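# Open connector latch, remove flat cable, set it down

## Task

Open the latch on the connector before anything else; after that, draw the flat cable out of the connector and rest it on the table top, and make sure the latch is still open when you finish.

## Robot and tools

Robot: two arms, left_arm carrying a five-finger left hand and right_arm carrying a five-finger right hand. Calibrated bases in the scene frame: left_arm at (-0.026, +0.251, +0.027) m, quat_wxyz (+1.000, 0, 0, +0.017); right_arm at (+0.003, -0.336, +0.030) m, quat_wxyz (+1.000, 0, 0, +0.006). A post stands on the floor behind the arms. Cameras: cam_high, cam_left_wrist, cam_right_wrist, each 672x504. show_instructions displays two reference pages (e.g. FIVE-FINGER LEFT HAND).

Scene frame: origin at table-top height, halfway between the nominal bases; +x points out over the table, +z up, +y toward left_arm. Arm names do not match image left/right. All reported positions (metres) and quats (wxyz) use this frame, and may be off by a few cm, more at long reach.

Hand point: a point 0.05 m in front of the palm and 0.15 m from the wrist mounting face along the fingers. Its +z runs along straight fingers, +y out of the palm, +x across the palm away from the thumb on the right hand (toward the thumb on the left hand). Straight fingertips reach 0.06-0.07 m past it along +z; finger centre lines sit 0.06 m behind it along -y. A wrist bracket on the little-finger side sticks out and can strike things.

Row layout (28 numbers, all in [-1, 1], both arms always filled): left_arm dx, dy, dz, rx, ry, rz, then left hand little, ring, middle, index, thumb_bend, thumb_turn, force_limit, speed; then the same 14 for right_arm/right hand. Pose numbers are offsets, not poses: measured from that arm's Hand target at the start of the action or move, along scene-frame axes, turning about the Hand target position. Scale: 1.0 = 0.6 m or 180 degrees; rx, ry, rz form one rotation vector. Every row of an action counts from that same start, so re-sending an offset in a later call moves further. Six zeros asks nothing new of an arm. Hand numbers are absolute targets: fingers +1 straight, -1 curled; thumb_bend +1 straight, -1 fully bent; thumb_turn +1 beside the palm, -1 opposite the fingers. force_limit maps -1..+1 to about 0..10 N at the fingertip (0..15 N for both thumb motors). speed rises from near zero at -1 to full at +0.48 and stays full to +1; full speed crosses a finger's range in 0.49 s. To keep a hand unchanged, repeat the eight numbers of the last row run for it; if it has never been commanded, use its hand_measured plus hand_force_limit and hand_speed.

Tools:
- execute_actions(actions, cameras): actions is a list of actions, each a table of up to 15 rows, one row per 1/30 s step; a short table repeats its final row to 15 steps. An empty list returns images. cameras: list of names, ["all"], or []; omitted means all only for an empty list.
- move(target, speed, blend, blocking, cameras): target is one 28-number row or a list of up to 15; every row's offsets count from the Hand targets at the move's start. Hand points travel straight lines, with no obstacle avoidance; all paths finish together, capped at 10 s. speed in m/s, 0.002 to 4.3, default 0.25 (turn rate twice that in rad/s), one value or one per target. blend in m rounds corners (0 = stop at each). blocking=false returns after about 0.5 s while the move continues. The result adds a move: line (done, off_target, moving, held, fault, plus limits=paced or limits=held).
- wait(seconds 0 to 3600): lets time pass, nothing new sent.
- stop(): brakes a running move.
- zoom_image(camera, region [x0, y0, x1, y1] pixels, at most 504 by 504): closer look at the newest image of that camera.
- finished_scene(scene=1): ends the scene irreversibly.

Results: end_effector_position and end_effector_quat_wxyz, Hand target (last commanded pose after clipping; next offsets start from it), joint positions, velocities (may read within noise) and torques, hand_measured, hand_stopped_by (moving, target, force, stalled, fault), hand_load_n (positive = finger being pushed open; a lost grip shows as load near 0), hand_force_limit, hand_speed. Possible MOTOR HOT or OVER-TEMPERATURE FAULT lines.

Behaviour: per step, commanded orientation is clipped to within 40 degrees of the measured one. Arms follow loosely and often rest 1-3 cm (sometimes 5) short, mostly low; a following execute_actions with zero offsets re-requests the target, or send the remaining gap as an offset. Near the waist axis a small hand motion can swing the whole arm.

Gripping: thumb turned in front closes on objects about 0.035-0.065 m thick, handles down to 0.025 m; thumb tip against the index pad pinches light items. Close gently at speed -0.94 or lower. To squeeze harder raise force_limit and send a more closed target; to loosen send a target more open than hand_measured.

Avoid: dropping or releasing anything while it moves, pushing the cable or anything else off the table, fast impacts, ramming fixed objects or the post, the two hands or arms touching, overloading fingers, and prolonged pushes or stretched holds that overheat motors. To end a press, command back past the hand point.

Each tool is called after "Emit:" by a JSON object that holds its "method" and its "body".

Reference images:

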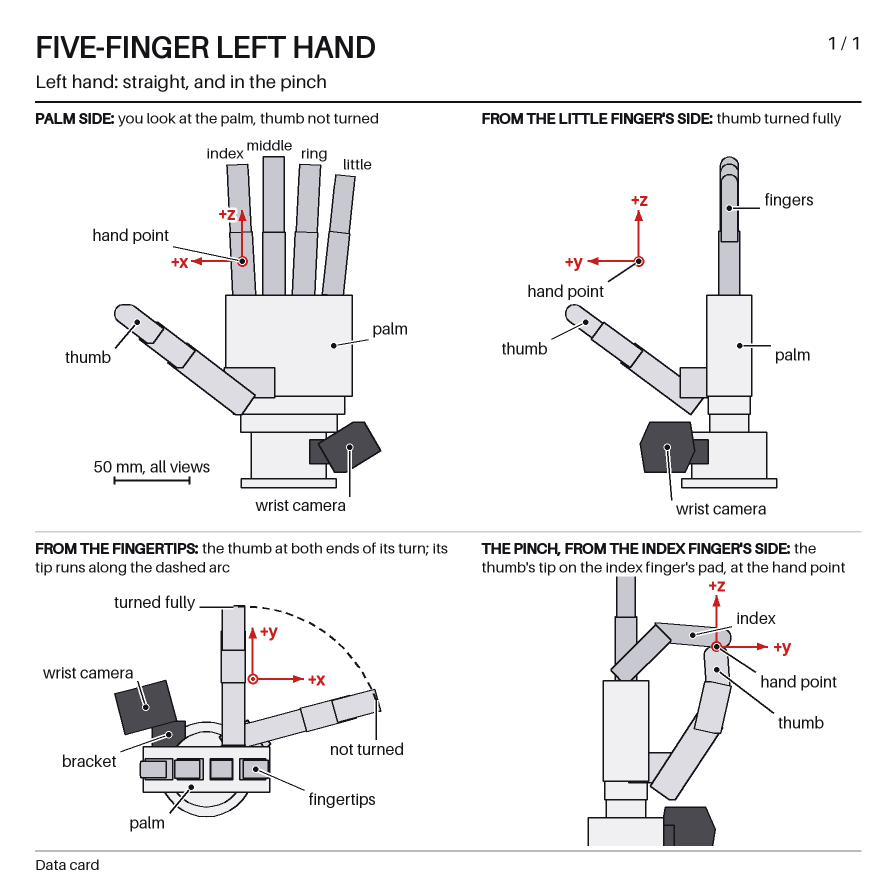

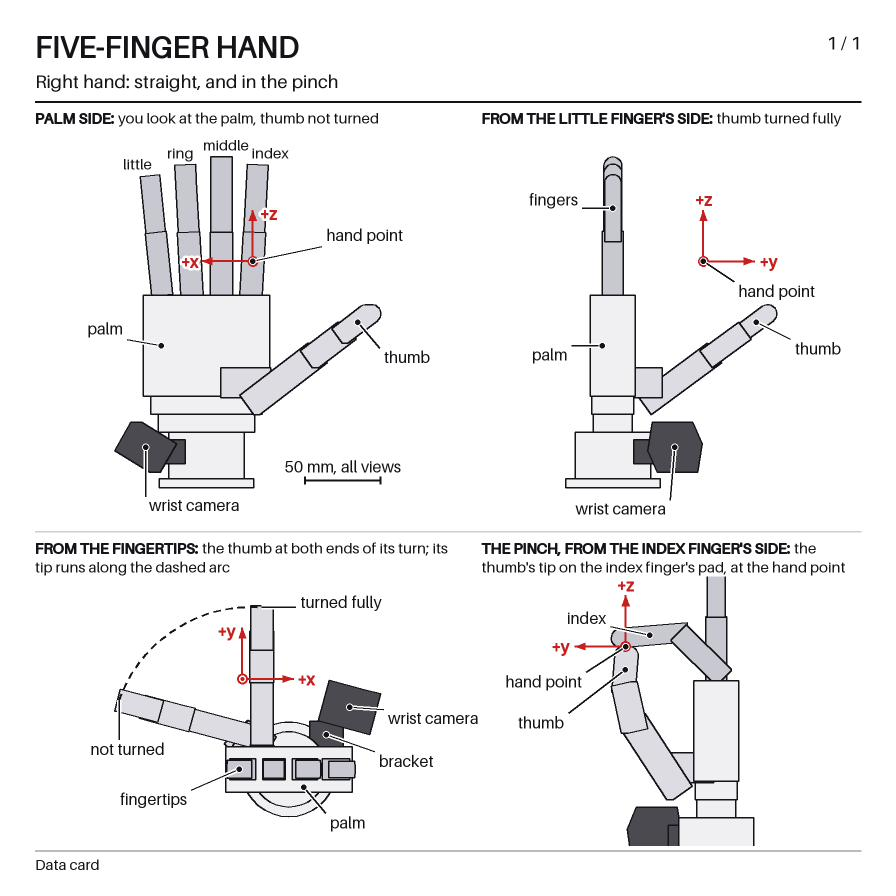

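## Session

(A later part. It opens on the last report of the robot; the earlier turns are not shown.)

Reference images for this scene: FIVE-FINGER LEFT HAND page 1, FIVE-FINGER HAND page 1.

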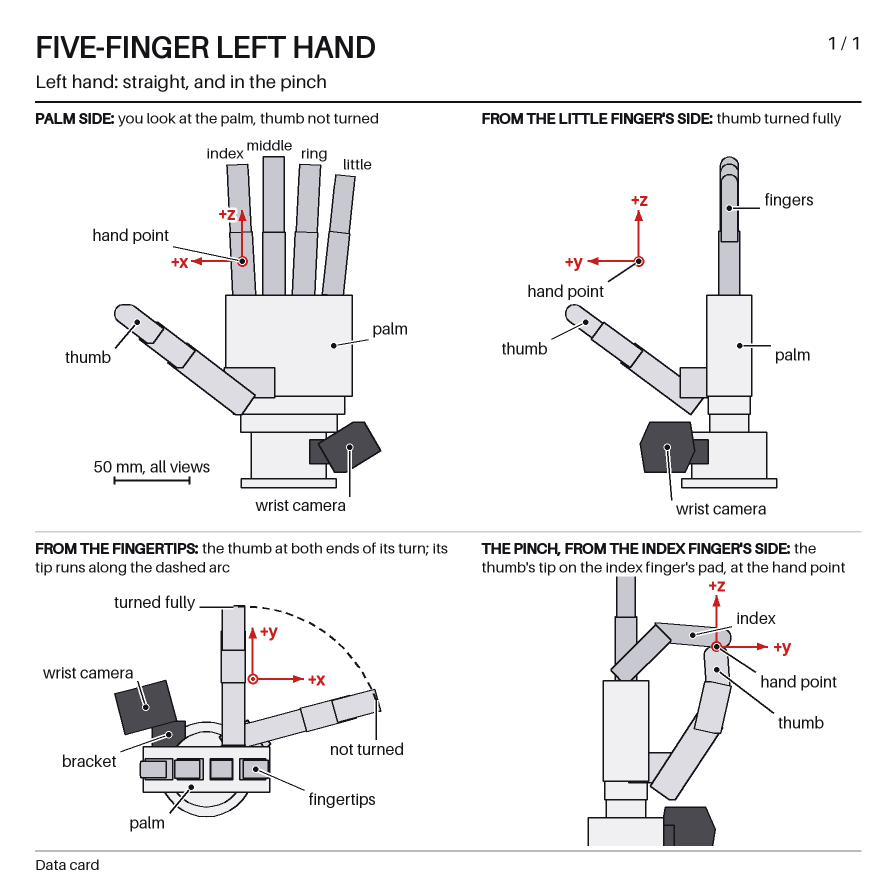

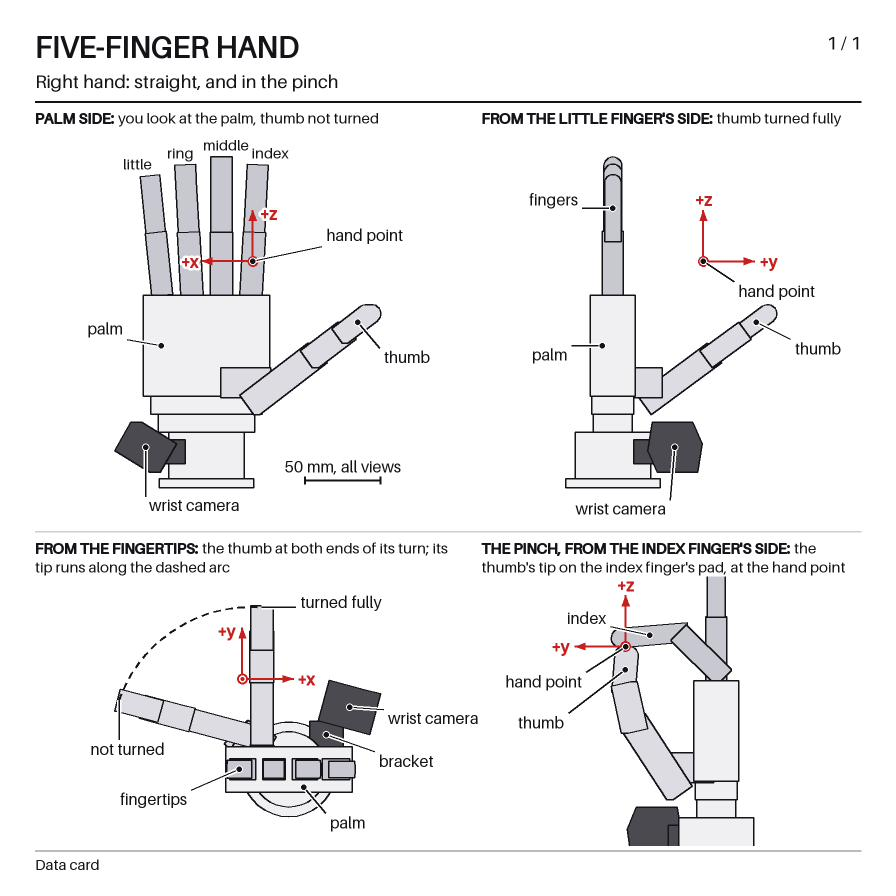

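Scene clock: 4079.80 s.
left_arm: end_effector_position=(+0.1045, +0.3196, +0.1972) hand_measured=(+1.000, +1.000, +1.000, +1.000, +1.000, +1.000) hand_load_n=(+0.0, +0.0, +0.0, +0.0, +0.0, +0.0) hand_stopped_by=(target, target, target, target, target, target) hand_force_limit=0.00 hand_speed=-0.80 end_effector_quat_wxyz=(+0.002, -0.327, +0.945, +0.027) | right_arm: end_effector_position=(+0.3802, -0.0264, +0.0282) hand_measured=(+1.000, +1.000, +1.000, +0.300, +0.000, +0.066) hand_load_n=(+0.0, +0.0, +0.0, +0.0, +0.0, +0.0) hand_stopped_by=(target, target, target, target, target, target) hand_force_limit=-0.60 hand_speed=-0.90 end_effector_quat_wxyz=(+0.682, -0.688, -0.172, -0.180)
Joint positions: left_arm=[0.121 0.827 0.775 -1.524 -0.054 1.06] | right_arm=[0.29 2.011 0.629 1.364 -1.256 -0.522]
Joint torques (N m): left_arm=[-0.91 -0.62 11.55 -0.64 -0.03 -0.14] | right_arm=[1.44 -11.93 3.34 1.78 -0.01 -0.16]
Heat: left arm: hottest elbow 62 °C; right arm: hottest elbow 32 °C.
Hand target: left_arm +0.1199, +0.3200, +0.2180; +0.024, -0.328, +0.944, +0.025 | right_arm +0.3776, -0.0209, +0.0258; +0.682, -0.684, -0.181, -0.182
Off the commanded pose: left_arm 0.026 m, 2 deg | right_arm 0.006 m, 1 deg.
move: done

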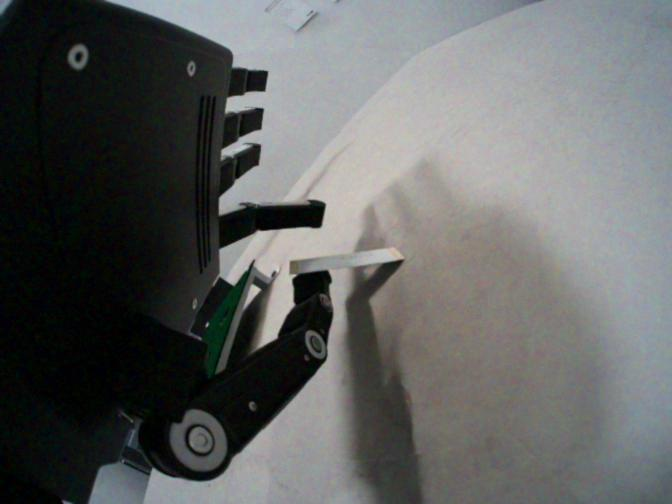

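Emit:
{"method": "move", "body": {"target": [[0,0,0,0,0,0,1,1,1,1,1,1,0,-0.8,0,0,0,0,0,0,1,1,1,0.6,0.1,0.065,-0.6,-0.94]], "speed": 0.01, "cameras": ["cam_right_wrist"]}}

Emit:
{"method": "zoom_image", "body": {"camera": "cam_right_wrist", "region": [270, 210, 430, 330]}}

Scene clock: 4086.93 s.
left_arm: end_effector_position=(+0.1045, +0.3196, +0.1972) hand_measured=(+1.000, +1.000, +1.000, +1.000, +1.000, +1.000) hand_load_n=(+0.0, +0.0, +0.0, +0.0, +0.0, +0.0) hand_stopped_by=(target, target, target, target, target, target) hand_force_limit=0.00 hand_speed=-0.80 end_effector_quat_wxyz=(+0.002, -0.327, +0.945, +0.027) | right_arm: end_effector_position=(+0.3802, -0.0264, +0.0282) hand_measured=(+1.000, +1.000, +1.000, +0.600, +0.100, +0.066) hand_load_n=(+0.0, +0.0, +0.0, +0.0, +0.0, +0.0) hand_stopped_by=(target, target, target, target, target, target) hand_force_limit=-0.60 hand_speed=-0.94 end_effector_quat_wxyz=(+0.682, -0.688, -0.172, -0.180)
Joint positions: left_arm=[0.121 0.827 0.775 -1.524 -0.054 1.06] | right_arm=[0.29 2.011 0.629 1.364 -1.256 -0.522]
Joint torques (N m): left_arm=[-0.85 -0.67 11.56 -0.64 -0.03 -0.15] | right_arm=[1.55 -11.81 3.36 1.76 -0.01 -0.15]
Heat: left arm: hottest elbow 62 °C; right arm: hottest elbow 32 °C.
Hand target: left_arm +0.1199, +0.3200, +0.2180; +0.024, -0.328, +0.944, +0.025 | right_arm +0.3776, -0.0209, +0.0258; +0.682, -0.684, -0.181, -0.182
Off the commanded pose: left_arm 0.026 m, 2 deg | right_arm 0.006 m, 1 deg.
move: done

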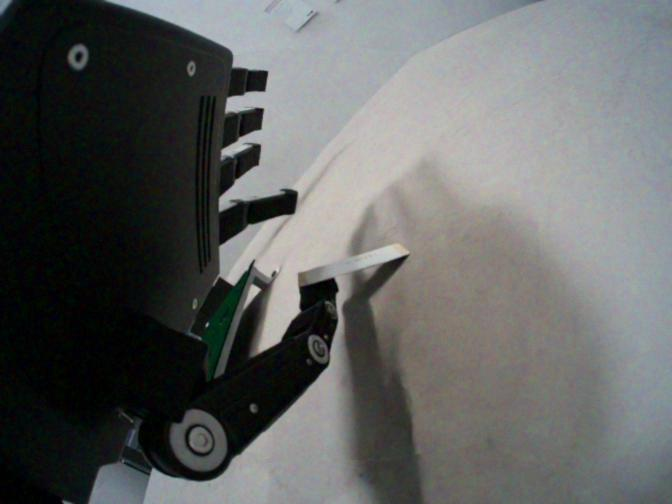

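Scaled by 3.150 from the camera's image (finer frame: 960x720).

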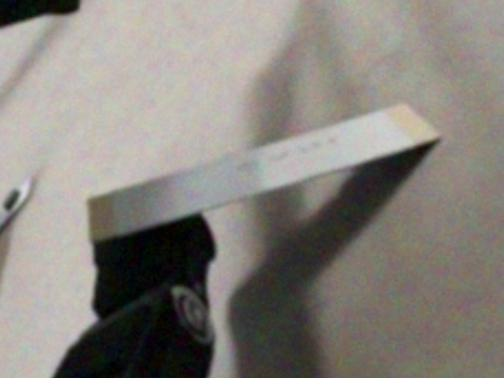

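Emit:
{"method": "move", "body": {"target": [[0,0,0,0,0,0,1,1,1,1,1,1,0,-0.8,0,0,0,0,0,0,1,1,1,1,0.2,0.065,-0.6,-0.94]], "speed": 0.01, "cameras": ["cam_right_wrist"]}}

Emit:
{"method": "zoom_image", "body": {"camera": "cam_right_wrist", "region": [270, 210, 430, 330]}}

Scene clock: 4095.60 s.
left_arm: end_effector_position=(+0.1045, +0.3196, +0.1972) hand_measured=(+1.000, +1.000, +1.000, +1.000, +1.000, +1.000) hand_load_n=(+0.0, +0.0, -0.5, +0.0, +0.0, +0.0) hand_stopped_by=(target, target, target, target, target, target) hand_force_limit=0.00 hand_speed=-0.80 end_effector_quat_wxyz=(+0.002, -0.327, +0.945, +0.027) | right_arm: end_effector_position=(+0.3802, -0.0264, +0.0282) hand_measured=(+1.000, +1.000, +1.000, +1.000, +0.200, +0.066) hand_load_n=(+0.0, -0.5, +0.0, +0.0, +0.0, +0.0) hand_stopped_by=(target, target, target, target, target, target) hand_force_limit=-0.60 hand_speed=-0.94 end_effector_quat_wxyz=(+0.682, -0.688, -0.172, -0.180)
Joint positions: left_arm=[0.121 0.827 0.775 -1.524 -0.054 1.06] | right_arm=[0.29 2.011 0.629 1.364 -1.256 -0.522]
Joint torques (N m): left_arm=[-0.79 -0.73 11.59 -0.62 -0.03 -0.14] | right_arm=[1.32 -11.81 3.4 1.68 -0.03 -0.14]
Heat: left arm: hottest elbow 62 °C; right arm: hottest elbow 32 °C.
Hand target: left_arm +0.1199, +0.3200, +0.2180; +0.024, -0.328, +0.944, +0.025 | right_arm +0.3776, -0.0209, +0.0258; +0.682, -0.684, -0.181, -0.182
Off the commanded pose: left_arm 0.026 m, 2 deg | right_arm 0.006 m, 1 deg.
move: done

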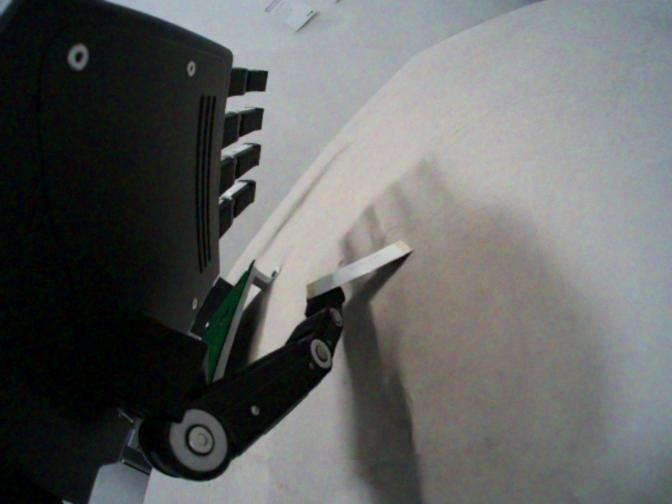

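Scaled by 3.150 from the camera's image (finer frame: 960x720).

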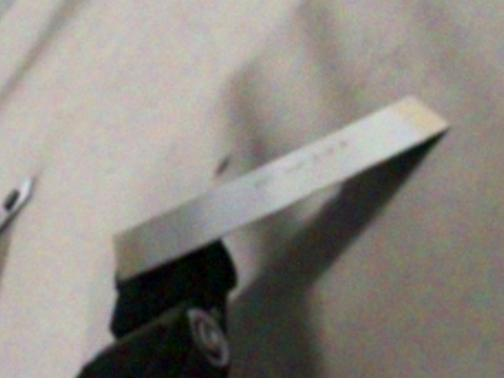

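Emit:
{"method": "move", "body": {"target": [[0,0,0,0,0,0,1,1,1,1,1,1,0,-0.8,0,0,0,0,0,0,1,1,1,1,0.3,0.065,-0.8,-0.94]], "speed": 0.01, "cameras": ["cam_right_wrist"]}}

Emit:
{"method": "zoom_image", "body": {"camera": "cam_right_wrist", "region": [270, 210, 430, 330]}}

Scene clock: 4103.57 s.
left_arm: end_effector_position=(+0.1045, +0.3196, +0.1972) hand_measured=(+1.000, +1.000, +1.000, +1.000, +1.000, +1.000) hand_load_n=(+0.0, +0.0, +0.0, +0.0, +0.0, +0.0) hand_stopped_by=(target, target, target, target, target, target) hand_force_limit=0.00 hand_speed=-0.80 end_effector_quat_wxyz=(+0.002, -0.327, +0.945, +0.027) | right_arm: end_effector_position=(+0.3802, -0.0264, +0.0282) hand_measured=(+1.000, +1.000, +1.000, +1.000, +0.300, +0.066) hand_load_n=(+0.0, -0.5, +0.0, -0.5, +0.0, +0.0) hand_stopped_by=(target, target, target, target, target, target) hand_force_limit=-0.80 hand_speed=-0.94 end_effector_quat_wxyz=(+0.682, -0.688, -0.172, -0.180)
Joint positions: left_arm=[0.121 0.827 0.775 -1.524 -0.054 1.06] | right_arm=[0.29 2.011 0.629 1.364 -1.256 -0.522]
Joint torques (N m): left_arm=[-0.91 -0.73 11.58 -0.62 -0.04 -0.14] | right_arm=[1.61 -11.69 3.41 1.73 -0.02 -0.14]
Heat: left arm: hottest elbow 62 °C; right arm: hottest elbow 32 °C.
Hand target: left_arm +0.1199, +0.3200, +0.2180; +0.024, -0.328, +0.944, +0.025 | right_arm +0.3776, -0.0209, +0.0258; +0.682, -0.684, -0.181, -0.182
Off the commanded pose: left_arm 0.026 m, 2 deg | right_arm 0.006 m, 1 deg.
move: done

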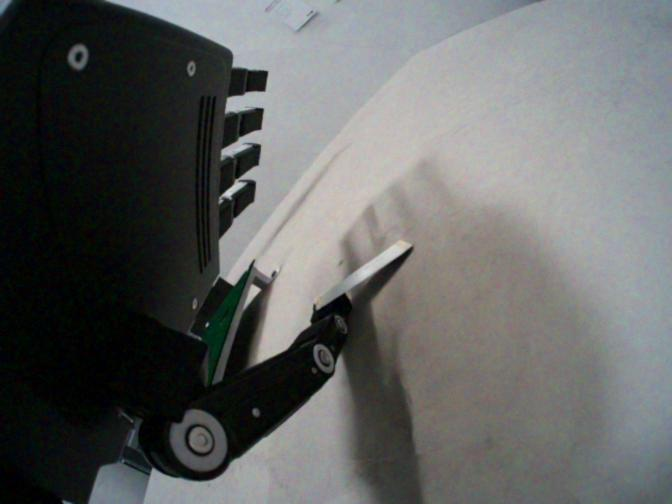

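Scaled by 3.150 from the camera's image (finer frame: 960x720).

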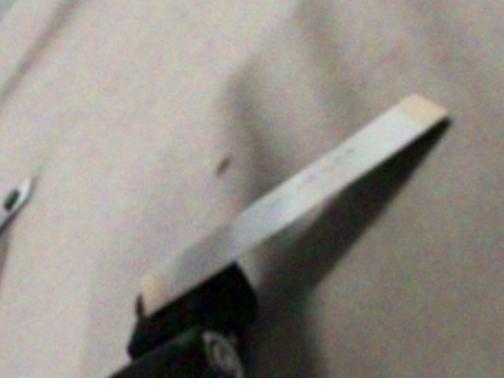

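Emit:
{"method": "move", "body": {"target": [[0,0,0,0,0,0,1,1,1,1,1,1,0,-0.8,0,0,0,0,0,0,1,1,1,1,0.37,0.065,-0.8,-0.95]], "speed": 0.01, "cameras": ["all"]}}

Emit:
{"method": "zoom_image", "body": {"camera": "cam_right_wrist", "region": [270, 210, 430, 330]}}

Emit:
{"method": "zoom_image", "body": {"camera": "cam_high", "region": [310, 270, 420, 350]}}

Scene clock: 4112.27 s.
left_arm: end_effector_position=(+0.1045, +0.3196, +0.1972) hand_measured=(+1.000, +1.000, +1.000, +1.000, +1.000, +1.000) hand_load_n=(+0.0, +0.0, +0.0, +0.0, +0.0, +0.0) hand_stopped_by=(target, target, target, target, target, target) hand_force_limit=0.00 hand_speed=-0.80 end_effector_quat_wxyz=(+0.002, -0.327, +0.945, +0.027) | right_arm: end_effector_position=(+0.3802, -0.0260, +0.0286) hand_measured=(+1.000, +1.000, +1.000, +1.000, +0.370, +0.066) hand_load_n=(+0.0, +0.0, +0.0, +0.0, -1.0, +0.0) hand_stopped_by=(target, target, target, target, target, target) hand_force_limit=-0.80 hand_speed=-0.95 end_effector_quat_wxyz=(+0.682, -0.687, -0.174, -0.181)
Joint positions: left_arm=[0.121 0.827 0.775 -1.524 -0.054 1.06] | right_arm=[0.291 2.011 0.629 1.367 -1.256 -0.522]
Joint torques (N m): left_arm=[-0.85 -0.67 11.59 -0.64 -0.03 -0.14] | right_arm=[1.2 -11.87 3.43 1.62 -0.02 -0.14]
Heat: left arm: hottest elbow 62 °C; right arm: hottest elbow 32 °C.
Hand target: left_arm +0.1199, +0.3200, +0.2180; +0.024, -0.328, +0.944, +0.025 | right_arm +0.3776, -0.0210, +0.0258; +0.682, -0.684, -0.181, -0.182
Off the commanded pose: left_arm 0.026 m, 2 deg | right_arm 0.006 m, 1 deg.
move: done

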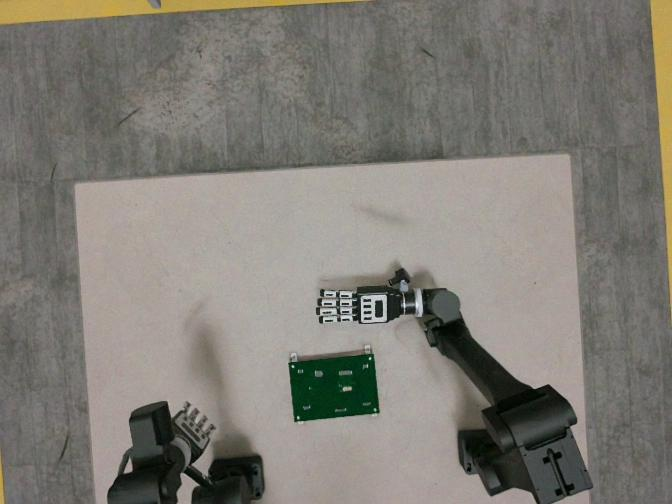

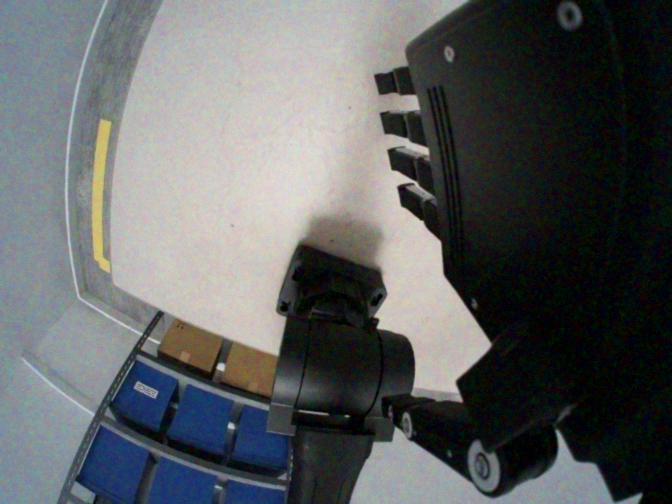

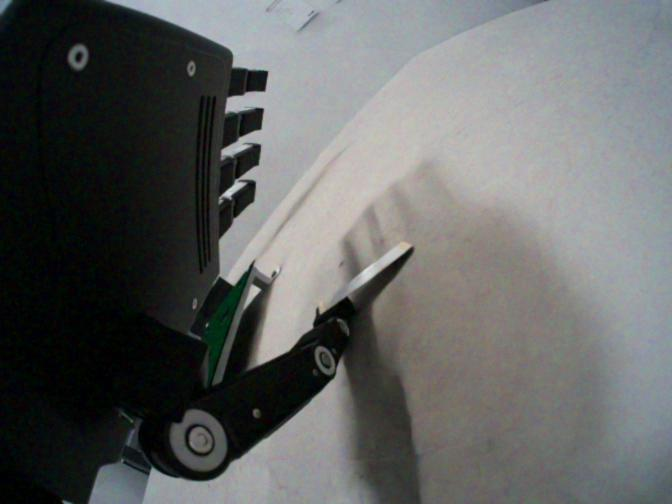

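Scaled by 3.150 from the camera's image (finer frame: 960x720).

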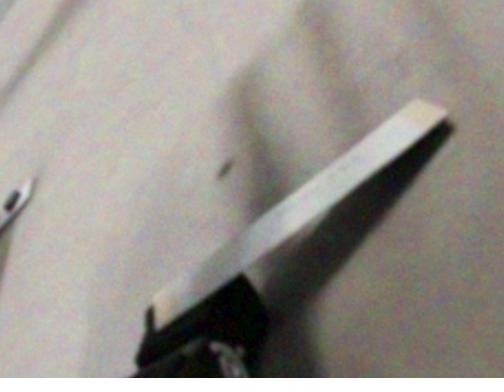

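Scaled by 4.582 from the camera's image (finer frame: 960x720).

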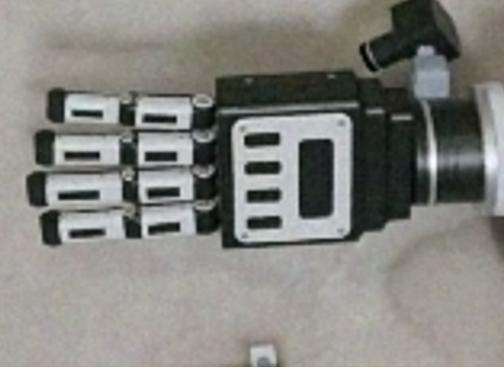

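Emit:
{"method": "move", "body": {"target": [[0,0,0,0,0,0,1,1,1,1,1,1,0,-0.8,0,0,0,0,0,0,1,1,1,1,0.345,0.065,-0.8,-0.95]], "speed": 0.01, "cameras": []}}

Emit:
{"method": "move", "body": {"target": [[0,0,0,0,0,0,1,1,1,1,1,1,0,-0.8,0,0,0,0,0,0,1,1,1,1,0.345,0.2,-0.8,-0.96]], "speed": 0.01, "cameras": ["cam_right_wrist"]}}

Emit:
{"method": "zoom_image", "body": {"camera": "cam_right_wrist", "region": [270, 210, 430, 330]}}

Scene clock: 4122.27 s.
left_arm: end_effector_position=(+0.1045, +0.3196, +0.1972) hand_measured=(+1.000, +1.000, +1.000, +1.000, +1.000, +1.000) hand_load_n=(+0.0, +0.0, +0.0, +0.0, +0.0, +0.0) hand_stopped_by=(target, target, target, target, target, target) hand_force_limit=0.00 hand_speed=-0.80 end_effector_quat_wxyz=(+0.002, -0.327, +0.945, +0.027) | right_arm: end_effector_position=(+0.3802, -0.0260, +0.0286) hand_measured=(+1.000, +1.000, +1.000, +1.000, +0.346, +0.066) hand_load_n=(+0.0, +0.0, +0.0, +0.0, +0.0, -0.5) hand_stopped_by=(target, target, target, target, target, target) hand_force_limit=-0.80 hand_speed=-0.95 end_effector_quat_wxyz=(+0.682, -0.687, -0.174, -0.181)
Joint positions: left_arm=[0.121 0.827 0.775 -1.524 -0.054 1.06] | right_arm=[0.291 2.011 0.629 1.367 -1.256 -0.522]
Joint torques (N m): left_arm=[-0.85 -0.62 11.58 -0.64 -0.02 -0.14] | right_arm=[1.49 -11.81 3.41 1.68 0 -0.15]
Heat: left arm: hottest elbow 62 °C; right arm: hottest elbow 32 °C.
Hand target: left_arm +0.1199, +0.3200, +0.2180; +0.024, -0.328, +0.944, +0.025 | right_arm +0.3776, -0.0210, +0.0258; +0.682, -0.684, -0.181, -0.182
Off the commanded pose: left_arm 0.026 m, 2 deg | right_arm 0.006 m, 1 deg.
move: done

Scene clock: 4124.17 s.
left_arm: end_effector_position=(+0.1045, +0.3196, +0.1972) hand_measured=(+1.000, +1.000, +1.000, +1.000, +1.000, +1.000) hand_load_n=(+0.0, +0.0, +0.0, +0.0, +0.0, +0.0) hand_stopped_by=(target, target, target, target, target, target) hand_force_limit=0.00 hand_speed=-0.80 end_effector_quat_wxyz=(+0.002, -0.327, +0.945, +0.027) | right_arm: end_effector_position=(+0.3803, -0.0260, +0.0286) hand_measured=(+1.000, +1.000, +1.000, +1.000, +0.346, +0.200) hand_load_n=(-0.5, +0.0, +0.0, +0.0, +0.0, +0.0) hand_stopped_by=(target, target, target, target, target, target) hand_force_limit=-0.80 hand_speed=-0.96 end_effector_quat_wxyz=(+0.682, -0.687, -0.173, -0.181)
Joint positions: left_arm=[0.121 0.827 0.775 -1.524 -0.054 1.06] | right_arm=[0.291 2.011 0.629 1.367 -1.255 -0.522]
Joint torques (N m): left_arm=[-0.85 -0.67 11.58 -0.66 -0.03 -0.14] | right_arm=[1.38 -11.93 3.4 1.55 -0.02 -0.16]
Heat: left arm: hottest elbow 62 °C; right arm: hottest elbow 32 °C.
Hand target: left_arm +0.1199, +0.3200, +0.2180; +0.024, -0.328, +0.944, +0.025 | right_arm +0.3777, -0.0210, +0.0258; +0.682, -0.684, -0.181, -0.182
Off the commanded pose: left_arm 0.026 m, 2 deg | right_arm 0.006 m, 1 deg.
move: done

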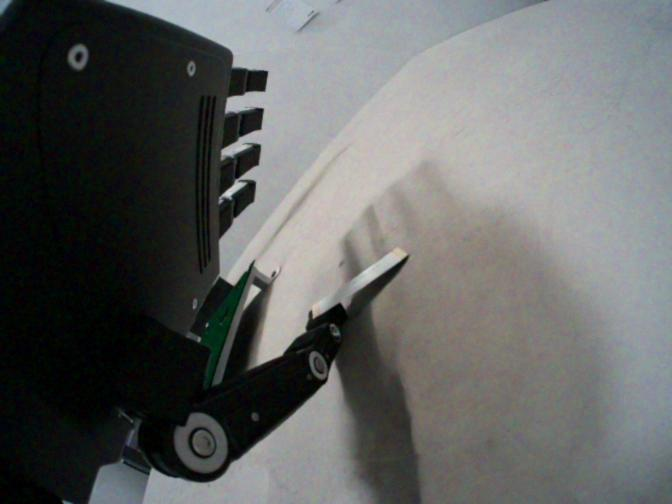

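Scaled by 3.150 from the camera's image (finer frame: 960x720).

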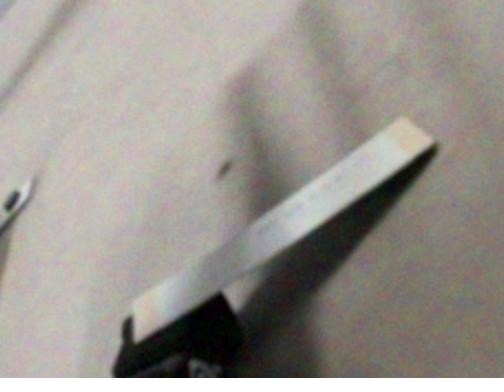

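Emit:
{"method": "move", "body": {"target": [[0,0,0,0,0,0,1,1,1,1,1,1,0,-0.8,0.005,0,0,0,0.0556,0,1,1,1,1,0.345,0.2,-0.8,-0.95]], "speed": 0.04, "cameras": ["cam_right_wrist"]}}

Emit:
{"method": "zoom_image", "body": {"camera": "cam_right_wrist", "region": [270, 210, 430, 330]}}

Scene clock: 4210.97 s.
left_arm: end_effector_position=(+0.1045, +0.3196, +0.1972) hand_measured=(+1.000, +1.000, +1.000, +1.000, +1.000, +1.000) hand_load_n=(+0.0, +0.0, +0.0, +0.0, +0.0, +0.5) hand_stopped_by=(target, target, target, target, target, target) hand_force_limit=0.00 hand_speed=-0.80 end_effector_quat_wxyz=(+0.002, -0.327, +0.945, +0.027) | right_arm: end_effector_position=(+0.3745, -0.0239, +0.0275) hand_measured=(+1.000, +1.000, +1.000, +1.000, +0.346, +0.200) hand_load_n=(+0.0, +0.0, +0.0, +0.0, +0.0, +0.0) hand_stopped_by=(target, target, target, target, target, target) hand_force_limit=-0.80 hand_speed=-0.95 end_effector_quat_wxyz=(+0.694, -0.698, -0.122, -0.125)
Joint positions: left_arm=[0.121 0.827 0.775 -1.524 -0.054 1.06] | right_arm=[0.291 2.022 0.649 1.359 -1.264 -0.365]
Joint torques (N m): left_arm=[-0.91 -0.67 11.56 -0.66 -0.03 -0.14] | right_arm=[0.56 -12.04 5.16 0.83 -0.14 0.05]
Heat: left arm: hottest elbow 62 °C; right arm: hottest elbow 31 °C.
Hand target: left_arm +0.1199, +0.3200, +0.2180; +0.024, -0.328, +0.944, +0.025 | right_arm +0.3807, -0.0210, +0.0259; +0.696, -0.698, -0.121, -0.122
Off the commanded pose: left_arm 0.026 m, 2 deg | right_arm 0.007 m, 0 deg.
move: done

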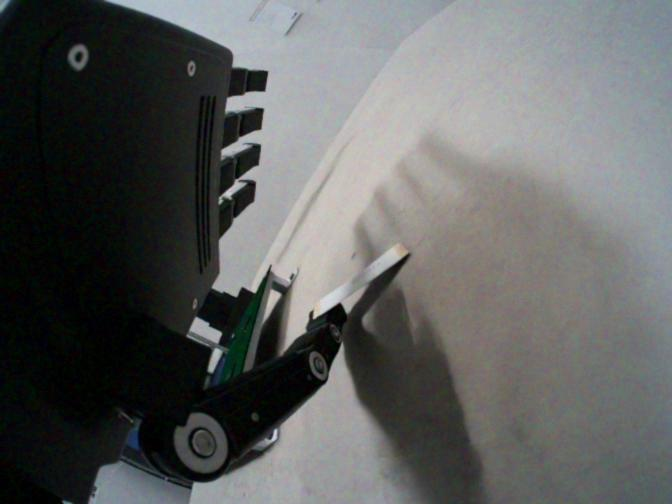

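Scaled by 3.150 from the camera's image (finer frame: 960x720).

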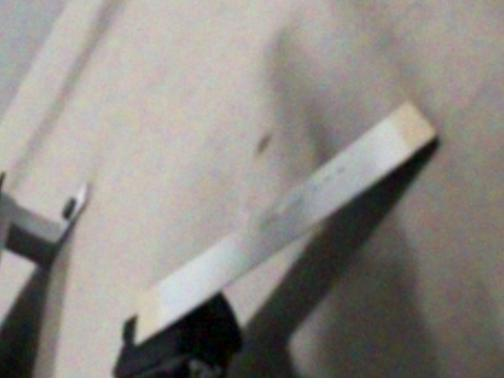

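Emit:
{"method": "move", "body": {"target": [[0,0,0,0,0,0,1,1,1,1,1,1,0,-0.8,0.005,0,-0.006,0,0.0556,0,1,1,1,1,0.345,0.2,-0.8,-0.95]], "speed": 0.04, "cameras": ["cam_right_wrist"]}}

Emit:
{"method": "zoom_image", "body": {"camera": "cam_right_wrist", "region": [270, 210, 430, 330]}}

Scene clock: 4218.20 s.
left_arm: end_effector_position=(+0.1045, +0.3196, +0.1972) hand_measured=(+1.000, +1.000, +1.000, +1.000, +1.000, +1.000) hand_load_n=(+0.0, +0.5, +0.0, +0.0, -0.5, +0.0) hand_stopped_by=(target, target, target, target, target, target) hand_force_limit=0.00 hand_speed=-0.80 end_effector_quat_wxyz=(+0.002, -0.327, +0.945, +0.027) | right_arm: end_effector_position=(+0.3740, -0.0200, +0.0238) hand_measured=(+1.000, +1.000, +1.000, +1.000, +0.346, +0.200) hand_load_n=(+0.0, +0.0, +0.0, +0.0, +0.0, -0.5) hand_stopped_by=(target, target, target, target, target, target) hand_force_limit=-0.80 hand_speed=-0.95 end_effector_quat_wxyz=(+0.703, -0.706, -0.064, -0.059)
Joint positions: left_arm=[0.121 0.827 0.775 -1.524 -0.054 1.06] | right_arm=[0.291 2.052 0.691 1.345 -1.275 -0.191]
Joint torques (N m): left_arm=[-0.79 -0.73 11.56 -0.61 -0.03 -0.13] | right_arm=[-0.44 -12.57 5.37 0.87 -0.13 0.02]
Heat: left arm: hottest elbow 62 °C; right arm: hottest elbow 32 °C.
Hand target: left_arm +0.1199, +0.3200, +0.2180; +0.024, -0.328, +0.944, +0.025 | right_arm +0.3837, -0.0210, +0.0223; +0.703, -0.706, -0.060, -0.060
Off the commanded pose: left_arm 0.026 m, 2 deg | right_arm 0.010 m, 1 deg.
move: done

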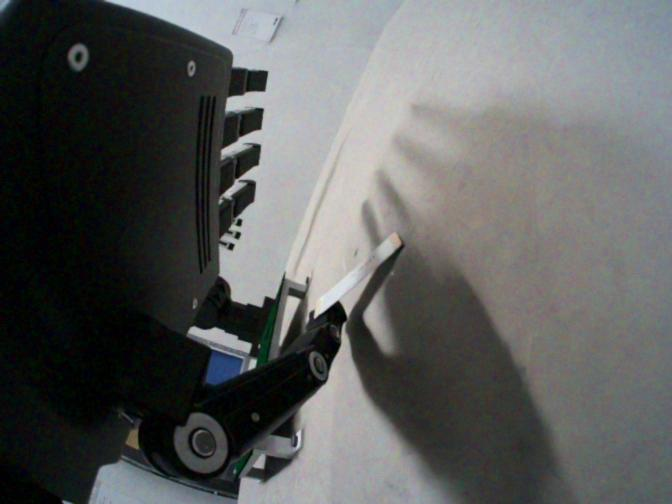

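Scaled by 3.150 from the camera's image (finer frame: 960x720).

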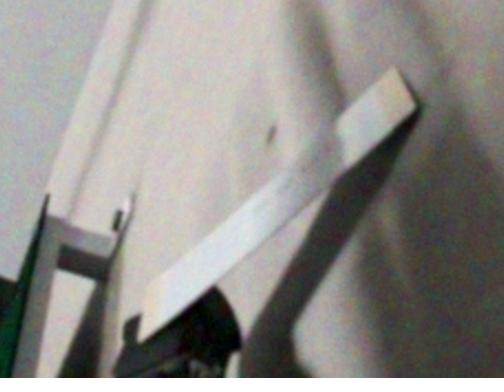

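Emit:
{"method": "move", "body": {"target": [[0,0,0,0,0,0,1,1,1,1,1,1,0,-0.8,0.004,0,-0.01,0,0.0556,0,1,1,1,1,0.345,0.2,-0.8,-0.95]], "speed": 0.04, "cameras": ["cam_right_wrist"]}}

Emit:
{"method": "zoom_image", "body": {"camera": "cam_right_wrist", "region": [270, 210, 430, 330]}}

Scene clock: 4225.33 s.
left_arm: end_effector_position=(+0.1045, +0.3196, +0.1972) hand_measured=(+1.000, +1.000, +1.000, +1.000, +1.000, +1.000) hand_load_n=(+0.0, +0.0, +0.0, +0.0, +0.0, +0.0) hand_stopped_by=(target, target, target, target, target, target) hand_force_limit=0.00 hand_speed=-0.80 end_effector_quat_wxyz=(+0.002, -0.327, +0.945, +0.027) | right_arm: end_effector_position=(+0.3755, -0.0188, +0.0179) hand_measured=(+1.000, +1.000, +1.000, +1.000, +0.346, +0.200) hand_load_n=(+0.0, +0.0, +0.0, -0.5, +0.0, +0.0) hand_stopped_by=(target, target, target, target, target, target) hand_force_limit=-0.80 hand_speed=-0.95 end_effector_quat_wxyz=(+0.705, -0.709, -0.004, +0.003)
Joint positions: left_arm=[0.121 0.827 0.775 -1.524 -0.054 1.06] | right_arm=[0.285 2.094 0.734 1.342 -1.284 -0.017]
Joint torques (N m): left_arm=[-0.91 -0.67 11.59 -0.61 -0.03 -0.14] | right_arm=[-0.85 -12.92 5.3 0.88 -0.15 0.02]
Heat: left arm: hottest elbow 62 °C; right arm: hottest elbow 32 °C.
Hand target: left_arm +0.1199, +0.3200, +0.2180; +0.024, -0.328, +0.944, +0.025 | right_arm +0.3861, -0.0210, +0.0163; +0.706, -0.708, +0.002, +0.001
Off the commanded pose: left_arm 0.026 m, 2 deg | right_arm 0.011 m, 1 deg.
move: off_target (right_arm)

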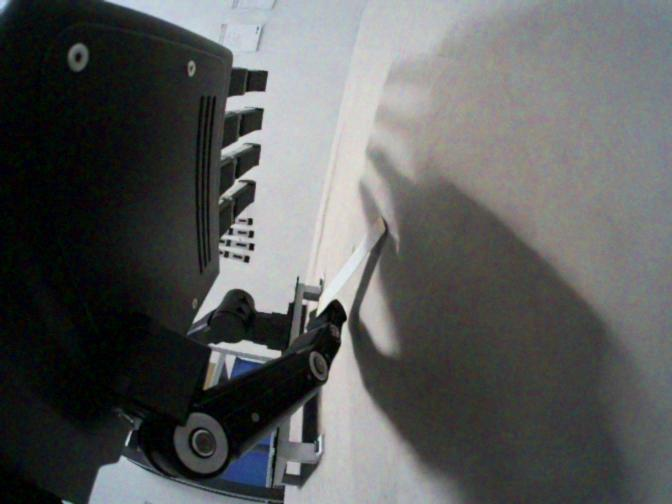

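Scaled by 3.150 from the camera's image (finer frame: 960x720).

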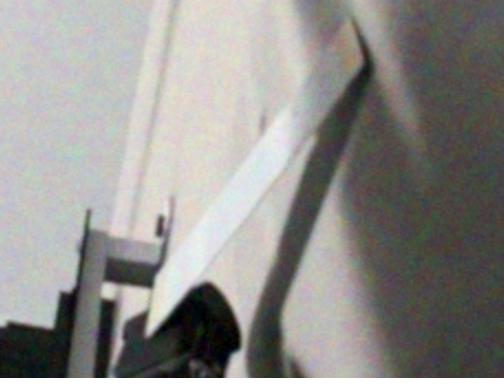

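Emit:
{"method": "move", "body": {"target": [[0,0,0,0,0,0,1,1,1,1,1,1,0,-0.8,0,0,0.008,0,0,0,1,1,1,0,0.345,0.2,-0.9,-0.8]], "speed": 0.02, "cameras": ["cam_right_wrist"]}}

Emit:
{"method": "zoom_image", "body": {"camera": "cam_right_wrist", "region": [270, 210, 430, 330]}}

Scene clock: 4249.53 s.
left_arm: end_effector_position=(+0.1045, +0.3196, +0.1972) hand_measured=(+1.000, +1.000, +1.000, +1.000, +1.000, +1.000) hand_load_n=(+0.0, +0.0, +0.0, +0.0, +0.0, +0.0) hand_stopped_by=(target, target, target, target, target, target) hand_force_limit=0.00 hand_speed=-0.80 end_effector_quat_wxyz=(+0.002, -0.327, +0.945, +0.027) | right_arm: end_effector_position=(+0.3748, -0.0189, +0.0173) hand_measured=(+1.000, +1.000, +1.000, +0.000, +0.346, +0.200) hand_load_n=(+0.0, +0.0, +0.0, +0.0, +0.5, +0.0) hand_stopped_by=(target, target, target, target, target, target) hand_force_limit=-0.90 hand_speed=-0.80 end_effector_quat_wxyz=(+0.705, -0.710, -0.001, +0.007)
Joint positions: left_arm=[0.121 0.827 0.775 -1.524 -0.054 1.06] | right_arm=[0.285 2.094 0.734 1.336 -1.285 -0.015]
Joint torques (N m): left_arm=[-0.79 -0.62 11.6 -0.62 -0.02 -0.14] | right_arm=[-0.73 -14.33 5.09 0.7 -0.15 0.02]
Heat: left arm: hottest elbow 62 °C; right arm: hottest elbow 32 °C.
Hand target: left_arm +0.1199, +0.3200, +0.2180; +0.024, -0.328, +0.944, +0.025 | right_arm +0.3861, -0.0210, +0.0211; +0.706, -0.708, +0.001, +0.002
Off the commanded pose: left_arm 0.026 m, 2 deg | right_arm 0.012 m, 1 deg.
move: off_target (right_arm)

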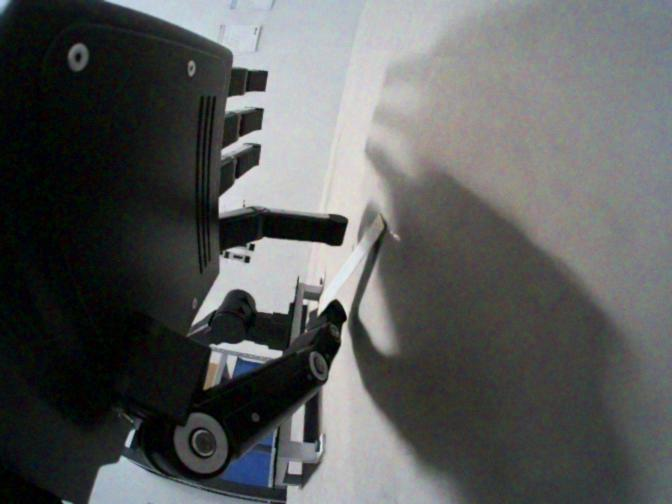

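Scaled by 3.150 from the camera's image (finer frame: 960x720).

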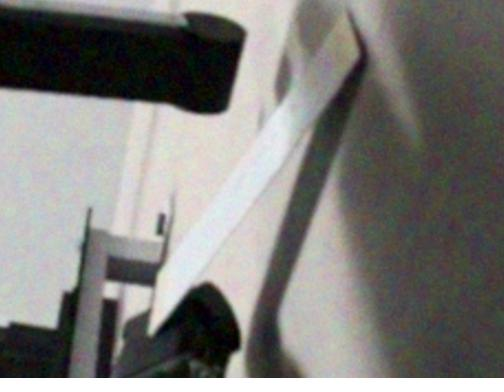

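Emit:
{"method": "move", "body": {"target": [[0,0,0,0,0,0,1,1,1,1,1,1,0,-0.8,0,0,0,0,0,0,1,1,1,-0.25,0.345,0.2,-0.9,-0.9]], "speed": 0.02, "cameras": ["cam_right_wrist"]}}

Emit:
{"method": "zoom_image", "body": {"camera": "cam_right_wrist", "region": [270, 210, 430, 330]}}

Scene clock: 4258.67 s.
left_arm: end_effector_position=(+0.1045, +0.3196, +0.1972) hand_measured=(+1.000, +1.000, +1.000, +1.000, +1.000, +1.000) hand_load_n=(+0.0, +0.0, +0.0, +0.0, +0.0, +0.0) hand_stopped_by=(target, target, target, target, target, target) hand_force_limit=0.00 hand_speed=-0.80 end_effector_quat_wxyz=(+0.002, -0.327, +0.945, +0.027) | right_arm: end_effector_position=(+0.3748, -0.0189, +0.0173) hand_measured=(+1.000, +1.000, +1.000, -0.250, +0.346, +0.200) hand_load_n=(+0.0, +0.0, +0.0, +0.0, +0.0, +0.0) hand_stopped_by=(target, target, target, target, target, target) hand_force_limit=-0.90 hand_speed=-0.90 end_effector_quat_wxyz=(+0.705, -0.710, -0.001, +0.007)
Joint positions: left_arm=[0.121 0.827 0.775 -1.524 -0.054 1.06] | right_arm=[0.285 2.094 0.734 1.336 -1.285 -0.015]
Joint torques (N m): left_arm=[-0.91 -0.67 11.58 -0.64 -0.03 -0.14] | right_arm=[-0.56 -14.27 5.03 0.68 -0.17 0.01]
Heat: left arm: hottest elbow 62 °C; right arm: hottest elbow 32 °C.
Hand target: left_arm +0.1199, +0.3200, +0.2180; +0.024, -0.328, +0.944, +0.025 | right_arm +0.3861, -0.0210, +0.0211; +0.706, -0.708, +0.001, +0.002
Off the commanded pose: left_arm 0.026 m, 2 deg | right_arm 0.012 m, 1 deg.
move: done

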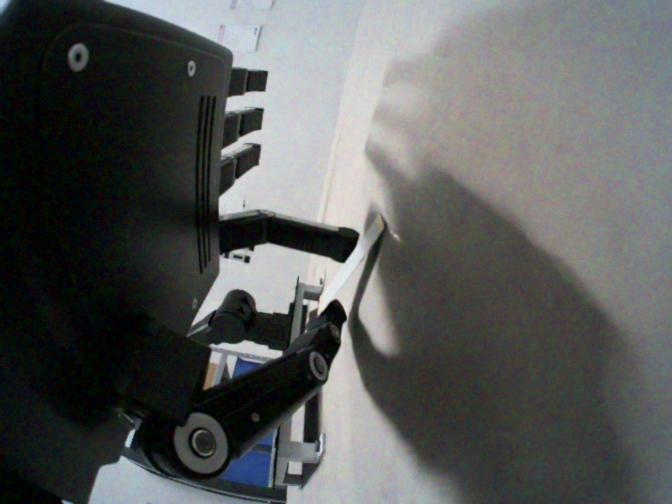

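Scaled by 3.150 from the camera's image (finer frame: 960x720).

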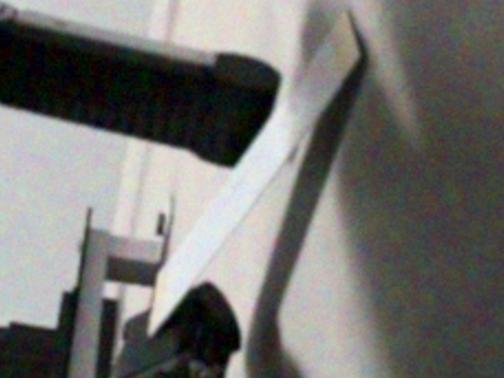

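Emit:
{"method": "move", "body": {"target": [[0,0,0,0,0,0,1,1,1,1,1,1,0,-0.8,0,0,0.01,0,0,0,1,1,1,0.1,0.345,0.2,-0.9,-0.8]], "speed": 0.02, "cameras": ["cam_right_wrist"]}}

Emit:
{"method": "zoom_image", "body": {"camera": "cam_right_wrist", "region": [270, 210, 430, 330]}}

Scene clock: 4281.77 s.
left_arm: end_effector_position=(+0.1045, +0.3196, +0.1972) hand_measured=(+1.000, +1.000, +1.000, +1.000, +1.000, +1.000) hand_load_n=(+0.0, +0.0, +0.0, +0.0, +0.0, +0.0) hand_stopped_by=(target, target, target, target, target, target) hand_force_limit=0.00 hand_speed=-0.80 end_effector_quat_wxyz=(+0.002, -0.327, +0.945, +0.027) | right_arm: end_effector_position=(+0.3739, -0.0192, +0.0160) hand_measured=(+1.000, +1.000, +1.000, +0.100, +0.346, +0.200) hand_load_n=(+0.0, +0.0, +0.0, +0.0, +0.0, +0.0) hand_stopped_by=(target, target, target, target, target, target) hand_force_limit=-0.90 hand_speed=-0.80 end_effector_quat_wxyz=(+0.703, -0.711, +0.005, +0.012)
Joint positions: left_arm=[0.121 0.827 0.775 -1.524 -0.054 1.06] | right_arm=[0.285 2.094 0.734 1.321 -1.285 -0.014]
Joint torques (N m): left_arm=[-0.79 -0.62 11.59 -0.61 -0.02 -0.14] | right_arm=[-0.62 -15.91 4.74 0.8 -0.17 0.02]
Heat: left arm: hottest elbow 63 °C; right arm: hottest elbow 32 °C.
Hand target: left_arm +0.1199, +0.3200, +0.2180; +0.024, -0.328, +0.944, +0.025 | right_arm +0.3861, -0.0210, +0.0271; +0.706, -0.708, +0.002, +0.002
Off the commanded pose: left_arm 0.026 m, 2 deg | right_arm 0.017 m, 1 deg.
move: off_target (right_arm)

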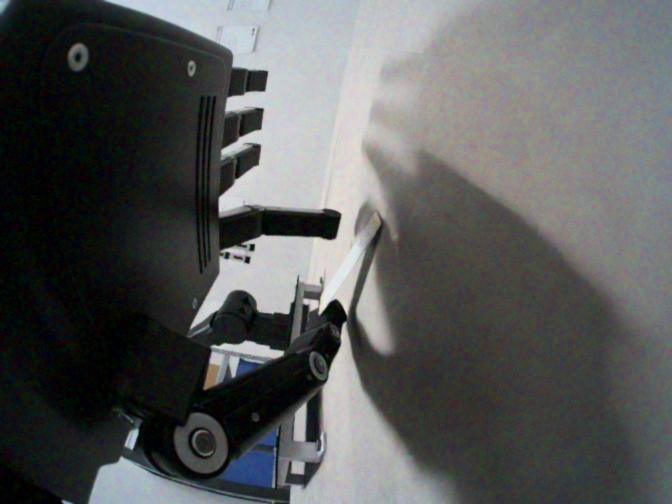

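Scaled by 3.150 from the camera's image (finer frame: 960x720).

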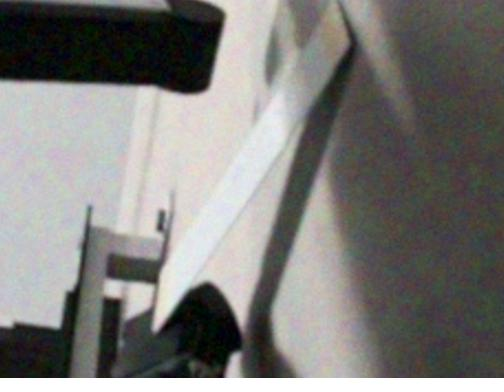

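Emit:
{"method": "move", "body": {"target": [[0,0,0,0,0,0,1,1,1,1,1,1,0,-0.8,0,0,0.006,0,0,0,1,1,1,0.1,0.345,0.2,-0.9,-0.8]], "speed": 0.02, "cameras": []}}

Scene clock: 4285.53 s.
left_arm: end_effector_position=(+0.1045, +0.3196, +0.1972) hand_measured=(+1.000, +1.000, +1.000, +1.000, +1.000, +1.000) hand_load_n=(+0.0, +0.0, +0.0, +0.0, +0.0, +0.0) hand_stopped_by=(target, target, target, target, target, target) hand_force_limit=0.00 hand_speed=-0.80 end_effector_quat_wxyz=(+0.002, -0.327, +0.945, +0.027) | right_arm: end_effector_position=(+0.3749, -0.0189, +0.0200) hand_measured=(+1.000, +1.000, +1.000, +0.100, +0.346, +0.200) hand_load_n=(+0.0, +0.0, +0.0, +0.0, +0.0, +0.0) hand_stopped_by=(target, target, target, target, target, target) hand_force_limit=-0.90 hand_speed=-0.80 end_effector_quat_wxyz=(+0.703, -0.711, +0.004, +0.011)
Joint positions: left_arm=[0.121 0.827 0.775 -1.524 -0.054 1.06] | right_arm=[0.285 2.083 0.734 1.313 -1.285 -0.013]
Joint torques (N m): left_arm=[-0.73 -0.73 11.6 -0.62 -0.02 -0.14] | right_arm=[-0.73 -15.68 4.66 0.75 -0.18 0.02]
Heat: left arm: hottest elbow 63 °C; right arm: hottest elbow 32 °C.
Hand target: left_arm +0.1199, +0.3200, +0.2180; +0.024, -0.328, +0.944, +0.025 | right_arm +0.3861, -0.0210, +0.0306; +0.706, -0.708, +0.002, +0.002
Off the commanded pose: left_arm 0.026 m, 2 deg | right_arm 0.016 m, 1 deg.
move: off_target (right_arm)

Emit:
{"method": "move", "body": {"target": [[0,0,0,0,0,0,1,1,1,1,1,1,0,-0.8,0,0,0.01,0,0,0,1,1,1,0.1,0.345,0.2,-0.9,-0.8]], "speed": 0.02, "cameras": ["cam_right_wrist"]}}

Emit:
{"method": "zoom_image", "body": {"camera": "cam_right_wrist", "region": [270, 210, 430, 330]}}

Scene clock: 4289.70 s.
left_arm: end_effector_position=(+0.1045, +0.3196, +0.1972) hand_measured=(+1.000, +1.000, +1.000, +1.000, +1.000, +1.000) hand_load_n=(+0.0, +0.0, +0.5, +0.0, +0.0, +0.0) hand_stopped_by=(target, target, target, target, target, target) hand_force_limit=0.00 hand_speed=-0.80 end_effector_quat_wxyz=(+0.002, -0.327, +0.945, +0.027) | right_arm: end_effector_position=(+0.3764, -0.0184, +0.0267) hand_measured=(+1.000, +1.000, +1.000, +0.100, +0.346, +0.200) hand_load_n=(+0.0, +0.0, +0.0, +0.0, +0.0, -0.5) hand_stopped_by=(target, target, target, target, target, target) hand_force_limit=-0.90 hand_speed=-0.80 end_effector_quat_wxyz=(+0.704, -0.710, +0.003, +0.010)
Joint positions: left_arm=[0.121 0.827 0.775 -1.524 -0.054 1.06] | right_arm=[0.285 2.064 0.734 1.297 -1.285 -0.013]
Joint torques (N m): left_arm=[-0.85 -0.62 11.58 -0.62 -0.03 -0.14] | right_arm=[-0.97 -15.79 4.59 0.62 -0.2 0.01]
Heat: left arm: hottest elbow 63 °C; right arm: hottest elbow 32 °C.
Hand target: left_arm +0.1199, +0.3200, +0.2180; +0.024, -0.328, +0.944, +0.025 | right_arm +0.3861, -0.0210, +0.0366; +0.706, -0.708, +0.002, +0.002
Off the commanded pose: left_arm 0.026 m, 2 deg | right_arm 0.014 m, 1 deg.
move: off_target (right_arm)

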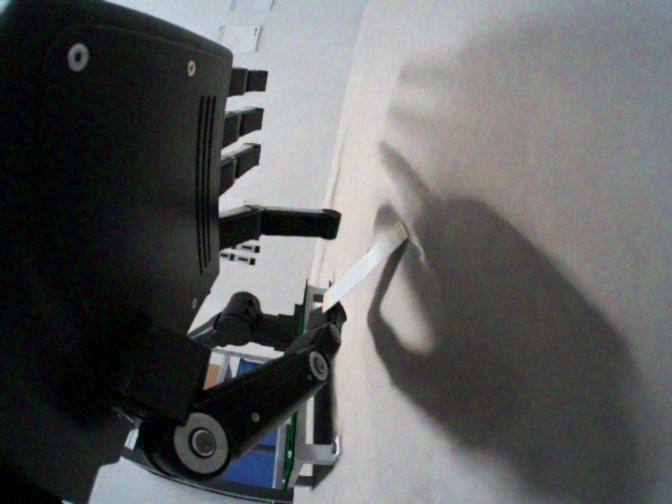

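Scaled by 3.150 from the camera's image (finer frame: 960x720).

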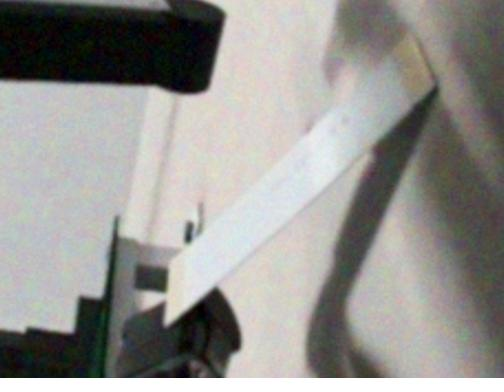

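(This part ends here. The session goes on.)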